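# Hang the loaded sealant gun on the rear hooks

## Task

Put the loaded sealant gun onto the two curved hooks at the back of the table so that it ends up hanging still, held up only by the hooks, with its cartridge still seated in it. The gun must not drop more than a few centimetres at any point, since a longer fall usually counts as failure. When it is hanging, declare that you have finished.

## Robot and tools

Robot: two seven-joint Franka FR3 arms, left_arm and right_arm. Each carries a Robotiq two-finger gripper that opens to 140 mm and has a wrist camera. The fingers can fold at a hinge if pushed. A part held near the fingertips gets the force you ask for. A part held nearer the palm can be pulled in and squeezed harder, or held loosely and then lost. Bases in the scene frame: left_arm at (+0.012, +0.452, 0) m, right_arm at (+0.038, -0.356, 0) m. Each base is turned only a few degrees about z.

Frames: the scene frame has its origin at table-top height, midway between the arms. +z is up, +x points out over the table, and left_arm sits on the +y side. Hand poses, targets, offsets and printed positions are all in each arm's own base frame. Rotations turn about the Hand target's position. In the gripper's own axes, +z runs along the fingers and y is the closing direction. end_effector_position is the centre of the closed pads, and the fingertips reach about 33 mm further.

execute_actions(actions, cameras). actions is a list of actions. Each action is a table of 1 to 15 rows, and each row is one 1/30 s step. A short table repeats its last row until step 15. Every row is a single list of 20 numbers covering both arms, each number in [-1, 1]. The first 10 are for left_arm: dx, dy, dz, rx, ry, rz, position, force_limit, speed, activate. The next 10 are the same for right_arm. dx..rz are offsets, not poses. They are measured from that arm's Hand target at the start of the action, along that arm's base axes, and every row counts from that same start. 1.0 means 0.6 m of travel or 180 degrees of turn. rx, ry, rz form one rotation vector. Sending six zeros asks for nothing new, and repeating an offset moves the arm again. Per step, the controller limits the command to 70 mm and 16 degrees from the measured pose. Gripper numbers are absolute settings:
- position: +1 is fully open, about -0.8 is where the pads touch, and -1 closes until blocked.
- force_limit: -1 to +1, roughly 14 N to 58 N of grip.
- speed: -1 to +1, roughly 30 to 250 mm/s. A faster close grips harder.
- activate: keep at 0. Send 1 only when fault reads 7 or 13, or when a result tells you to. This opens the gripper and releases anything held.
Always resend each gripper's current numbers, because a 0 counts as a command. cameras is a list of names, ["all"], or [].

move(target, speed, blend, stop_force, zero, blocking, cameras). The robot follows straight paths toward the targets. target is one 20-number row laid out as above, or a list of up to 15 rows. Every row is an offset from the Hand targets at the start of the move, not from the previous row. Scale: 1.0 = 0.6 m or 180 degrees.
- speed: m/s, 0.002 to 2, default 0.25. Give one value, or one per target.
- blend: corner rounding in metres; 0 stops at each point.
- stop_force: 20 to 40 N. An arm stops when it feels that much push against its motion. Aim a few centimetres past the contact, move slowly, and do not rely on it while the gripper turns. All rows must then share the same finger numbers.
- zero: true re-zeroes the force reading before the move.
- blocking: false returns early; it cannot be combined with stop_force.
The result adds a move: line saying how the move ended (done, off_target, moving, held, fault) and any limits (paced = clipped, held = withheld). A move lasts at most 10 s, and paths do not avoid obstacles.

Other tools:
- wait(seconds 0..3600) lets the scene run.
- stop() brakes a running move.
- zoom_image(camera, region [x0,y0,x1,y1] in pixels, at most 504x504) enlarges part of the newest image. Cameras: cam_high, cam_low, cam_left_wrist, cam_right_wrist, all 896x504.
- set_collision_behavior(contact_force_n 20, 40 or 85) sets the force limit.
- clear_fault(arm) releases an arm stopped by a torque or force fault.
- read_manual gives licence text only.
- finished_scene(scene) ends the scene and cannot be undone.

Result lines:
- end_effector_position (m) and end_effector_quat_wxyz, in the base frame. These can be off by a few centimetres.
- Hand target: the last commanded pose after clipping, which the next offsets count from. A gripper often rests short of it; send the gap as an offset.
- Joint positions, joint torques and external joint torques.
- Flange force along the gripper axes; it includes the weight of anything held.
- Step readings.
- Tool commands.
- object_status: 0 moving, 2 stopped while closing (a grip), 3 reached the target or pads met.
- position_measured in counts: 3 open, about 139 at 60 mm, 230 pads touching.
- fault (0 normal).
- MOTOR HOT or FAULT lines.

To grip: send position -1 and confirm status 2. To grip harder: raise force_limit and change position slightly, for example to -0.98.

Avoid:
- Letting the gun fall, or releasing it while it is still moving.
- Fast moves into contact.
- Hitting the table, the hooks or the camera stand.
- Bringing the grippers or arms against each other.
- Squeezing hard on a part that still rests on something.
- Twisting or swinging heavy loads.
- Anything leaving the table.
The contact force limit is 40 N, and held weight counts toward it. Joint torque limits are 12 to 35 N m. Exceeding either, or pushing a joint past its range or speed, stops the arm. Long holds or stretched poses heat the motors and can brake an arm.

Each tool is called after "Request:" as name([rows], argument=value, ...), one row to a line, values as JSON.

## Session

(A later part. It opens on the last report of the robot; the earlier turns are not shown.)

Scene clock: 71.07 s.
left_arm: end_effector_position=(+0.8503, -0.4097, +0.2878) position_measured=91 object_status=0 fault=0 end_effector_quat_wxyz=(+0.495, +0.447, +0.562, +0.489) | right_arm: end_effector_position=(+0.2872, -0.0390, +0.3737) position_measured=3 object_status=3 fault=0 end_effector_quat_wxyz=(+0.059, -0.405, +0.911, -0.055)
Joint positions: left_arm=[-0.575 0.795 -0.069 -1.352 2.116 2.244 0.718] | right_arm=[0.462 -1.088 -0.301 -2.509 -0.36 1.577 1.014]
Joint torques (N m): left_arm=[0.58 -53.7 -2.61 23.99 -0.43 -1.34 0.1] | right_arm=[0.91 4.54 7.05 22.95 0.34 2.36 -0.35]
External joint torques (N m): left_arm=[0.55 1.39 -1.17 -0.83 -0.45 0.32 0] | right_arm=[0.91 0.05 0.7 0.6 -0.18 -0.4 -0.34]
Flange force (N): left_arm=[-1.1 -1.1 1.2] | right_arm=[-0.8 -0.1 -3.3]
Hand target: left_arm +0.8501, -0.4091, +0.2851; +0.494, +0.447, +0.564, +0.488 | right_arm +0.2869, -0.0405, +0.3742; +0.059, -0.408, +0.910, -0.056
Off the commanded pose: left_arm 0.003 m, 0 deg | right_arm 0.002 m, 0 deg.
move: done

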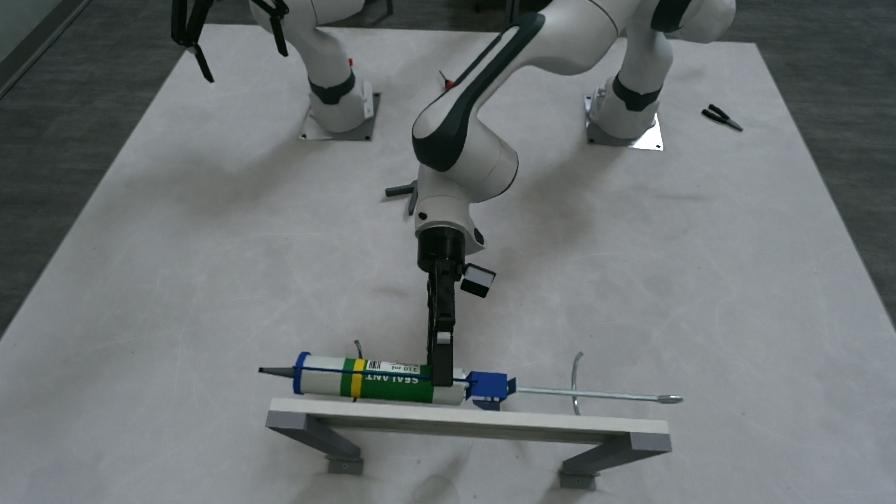

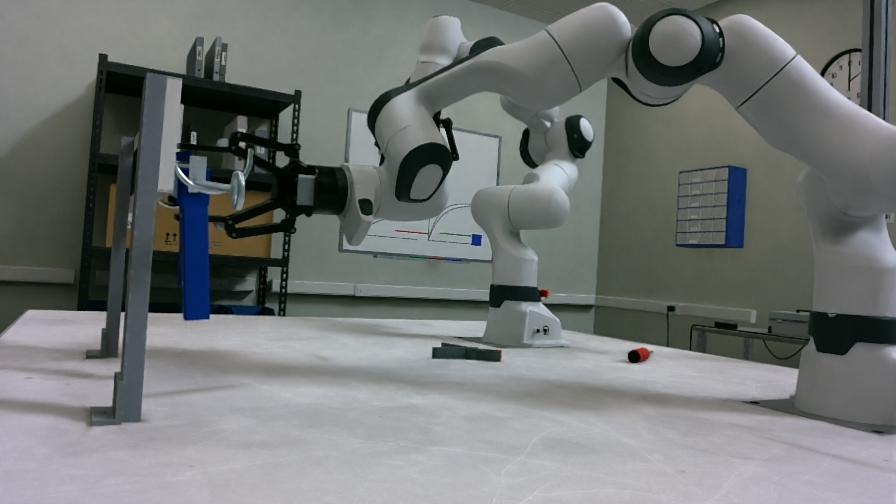

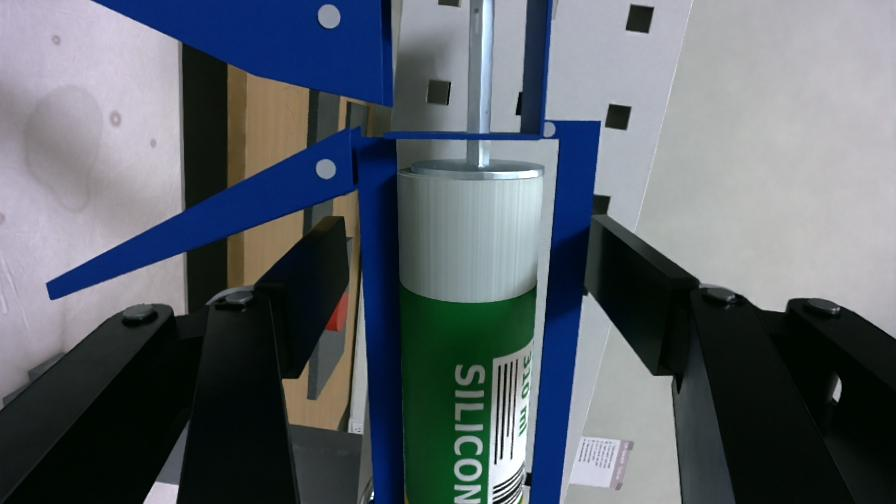

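Request:
move([
  [0,0,0,0,0,0,0.38,-0.5,-1,0,0,0,0,0,0,0,1,1,1,0],
  [-0.05,-0.003,0.0,0,0,0,0.38,-0.5,-1,0,0,0,0,0,0,0,1,1,1,0],
], speed=0.05, cameras=["cam_high","cam_low","cam_left_wrist"])

Scene clock: 73.80 s.
left_arm: end_effector_position=(+0.8203, -0.4108, +0.2833) position_measured=81 object_status=3 fault=0 end_effector_quat_wxyz=(+0.491, +0.450, +0.563, +0.489) | right_arm: end_effector_position=(+0.2872, -0.0390, +0.3737) position_measured=3 object_status=3 fault=0 end_effector_quat_wxyz=(+0.059, -0.405, +0.911, -0.055)
Joint positions: left_arm=[-0.6 0.72 -0.074 -1.482 2.116 2.197 0.684] | right_arm=[0.462 -1.088 -0.301 -2.509 -0.36 1.577 1.014]
Joint velocities: left_arm=[0 0.001 -0.001 -0.002 -0.001 -0.002 -0.006] | right_arm=[within noise]
Joint torques (N m): left_arm=[-0.41 -52.28 -2.19 23.52 0.12 -1.93 -0.03] | right_arm=[0.94 4.52 7.05 22.9 0.34 2.36 -0.33]
External joint torques (N m): left_arm=[-0.66 0.91 -0.94 -0.89 -0.01 -0.2 -0.12] | right_arm=[0.92 0.07 0.64 0.45 -0.18 -0.42 -0.32]
Flange force (N): left_arm=[0.4 -1.6 -2.5] | right_arm=[-0.7 0.1 -2.9]
Hand target: left_arm +0.8201, -0.4109, +0.2851; +0.494, +0.447, +0.564, +0.488 | right_arm +0.2869, -0.0405, +0.3742; +0.059, -0.408, +0.910, -0.056
Off the commanded pose: left_arm 0.002 m, 0 deg | right_arm 0.002 m, 0 deg.
move: done

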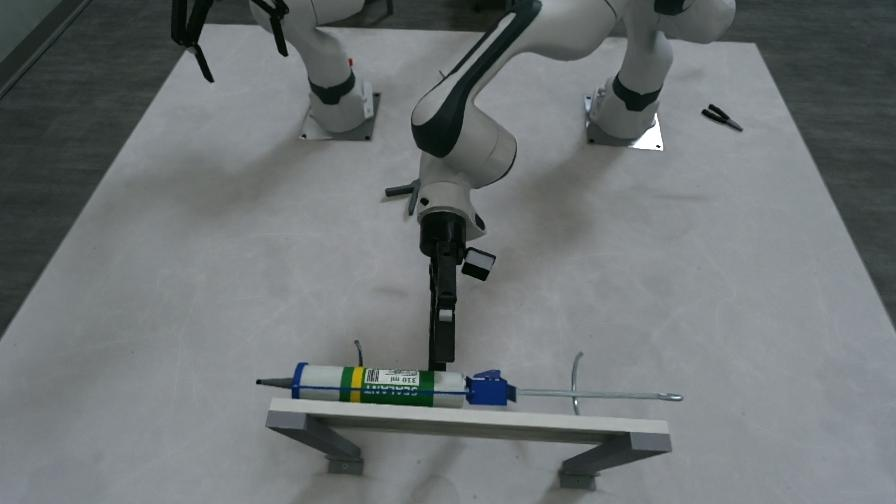

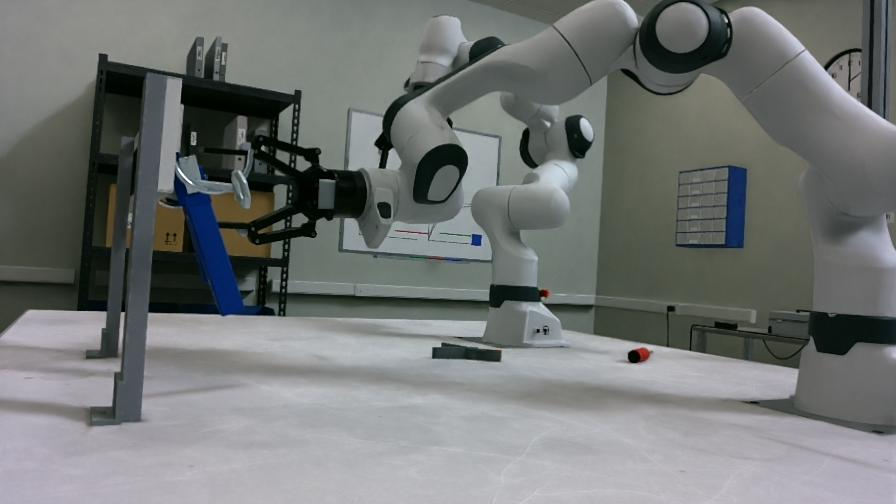

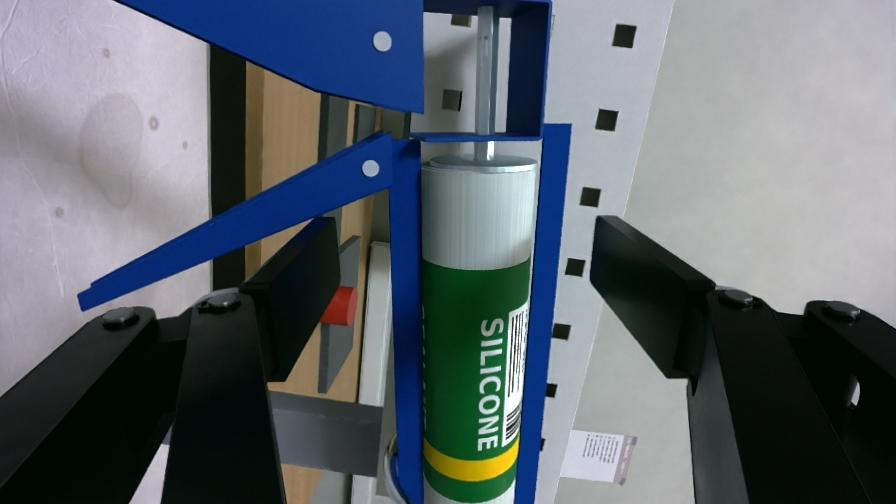

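Request:
move(target=[-0.25,-0.01,0.02,0,0,0,0.38,-0.5,-1,0,0,0,0,0,0,0,1,1,1,0], speed=0.12, cameras=["cam_low","cam_left_wrist"])

Scene clock: 77.60 s.
left_arm: end_effector_position=(+0.6700, -0.4187, +0.2959) position_measured=81 object_status=3 fault=0 end_effector_quat_wxyz=(+0.493, +0.451, +0.561, +0.489) | right_arm: end_effector_position=(+0.2872, -0.0390, +0.3737) position_measured=3 object_status=3 fault=0 end_effector_quat_wxyz=(+0.059, -0.405, +0.911, -0.055)
Joint positions: left_arm=[-0.726 0.407 -0.134 -1.963 2.043 1.982 0.591] | right_arm=[0.462 -1.088 -0.301 -2.509 -0.36 1.577 1.014]
Joint velocities: left_arm=[0 0 0.002 0 -0.001 -0.004 -0.005] | right_arm=[within noise]
Joint torques (N m): left_arm=[-0.34 -42.76 -2.01 21.75 0.11 -2.05 -0.07] | right_arm=[0.9 4.53 7.06 22.97 0.35 2.37 -0.35]
External joint torques (N m): left_arm=[-0.27 0.58 -0.53 -0.84 -0.55 -0.18 -0.17] | right_arm=[0.87 -0.02 0.71 0.61 -0.17 -0.4 -0.33]
Flange force (N): left_arm=[0.6 -1.1 -2.5] | right_arm=[-0.6 0.1 -3.3]
Hand target: left_arm +0.6701, -0.4169, +0.2971; +0.494, +0.447, +0.564, +0.488 | right_arm +0.2869, -0.0405, +0.3742; +0.059, -0.408, +0.910, -0.056
Off the commanded pose: left_arm 0.002 m, 1 deg | right_arm 0.002 m, 0 deg.
move: done

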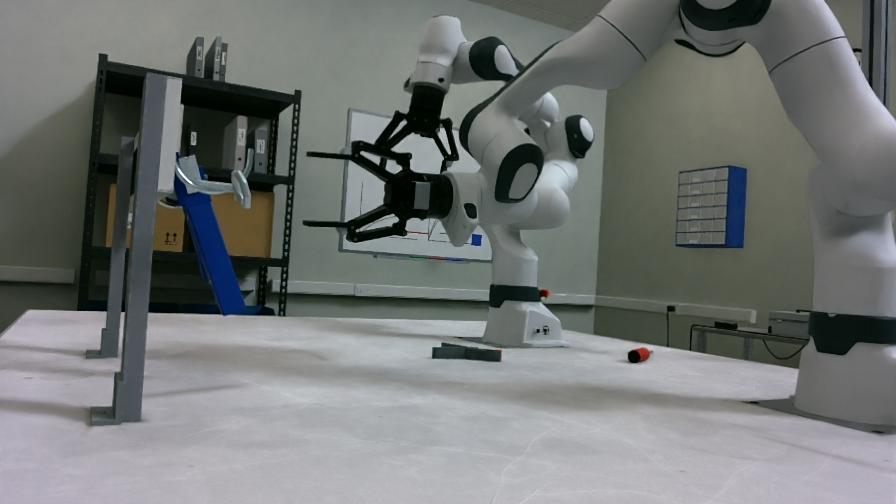

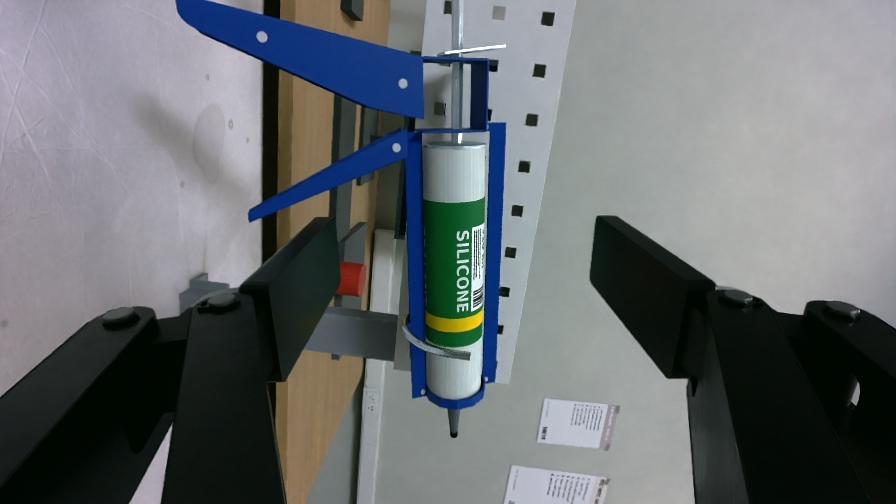

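Hanging at rest on both hooks.

Request:
finished_scene(scene=3)

The scene is finished: the task was done.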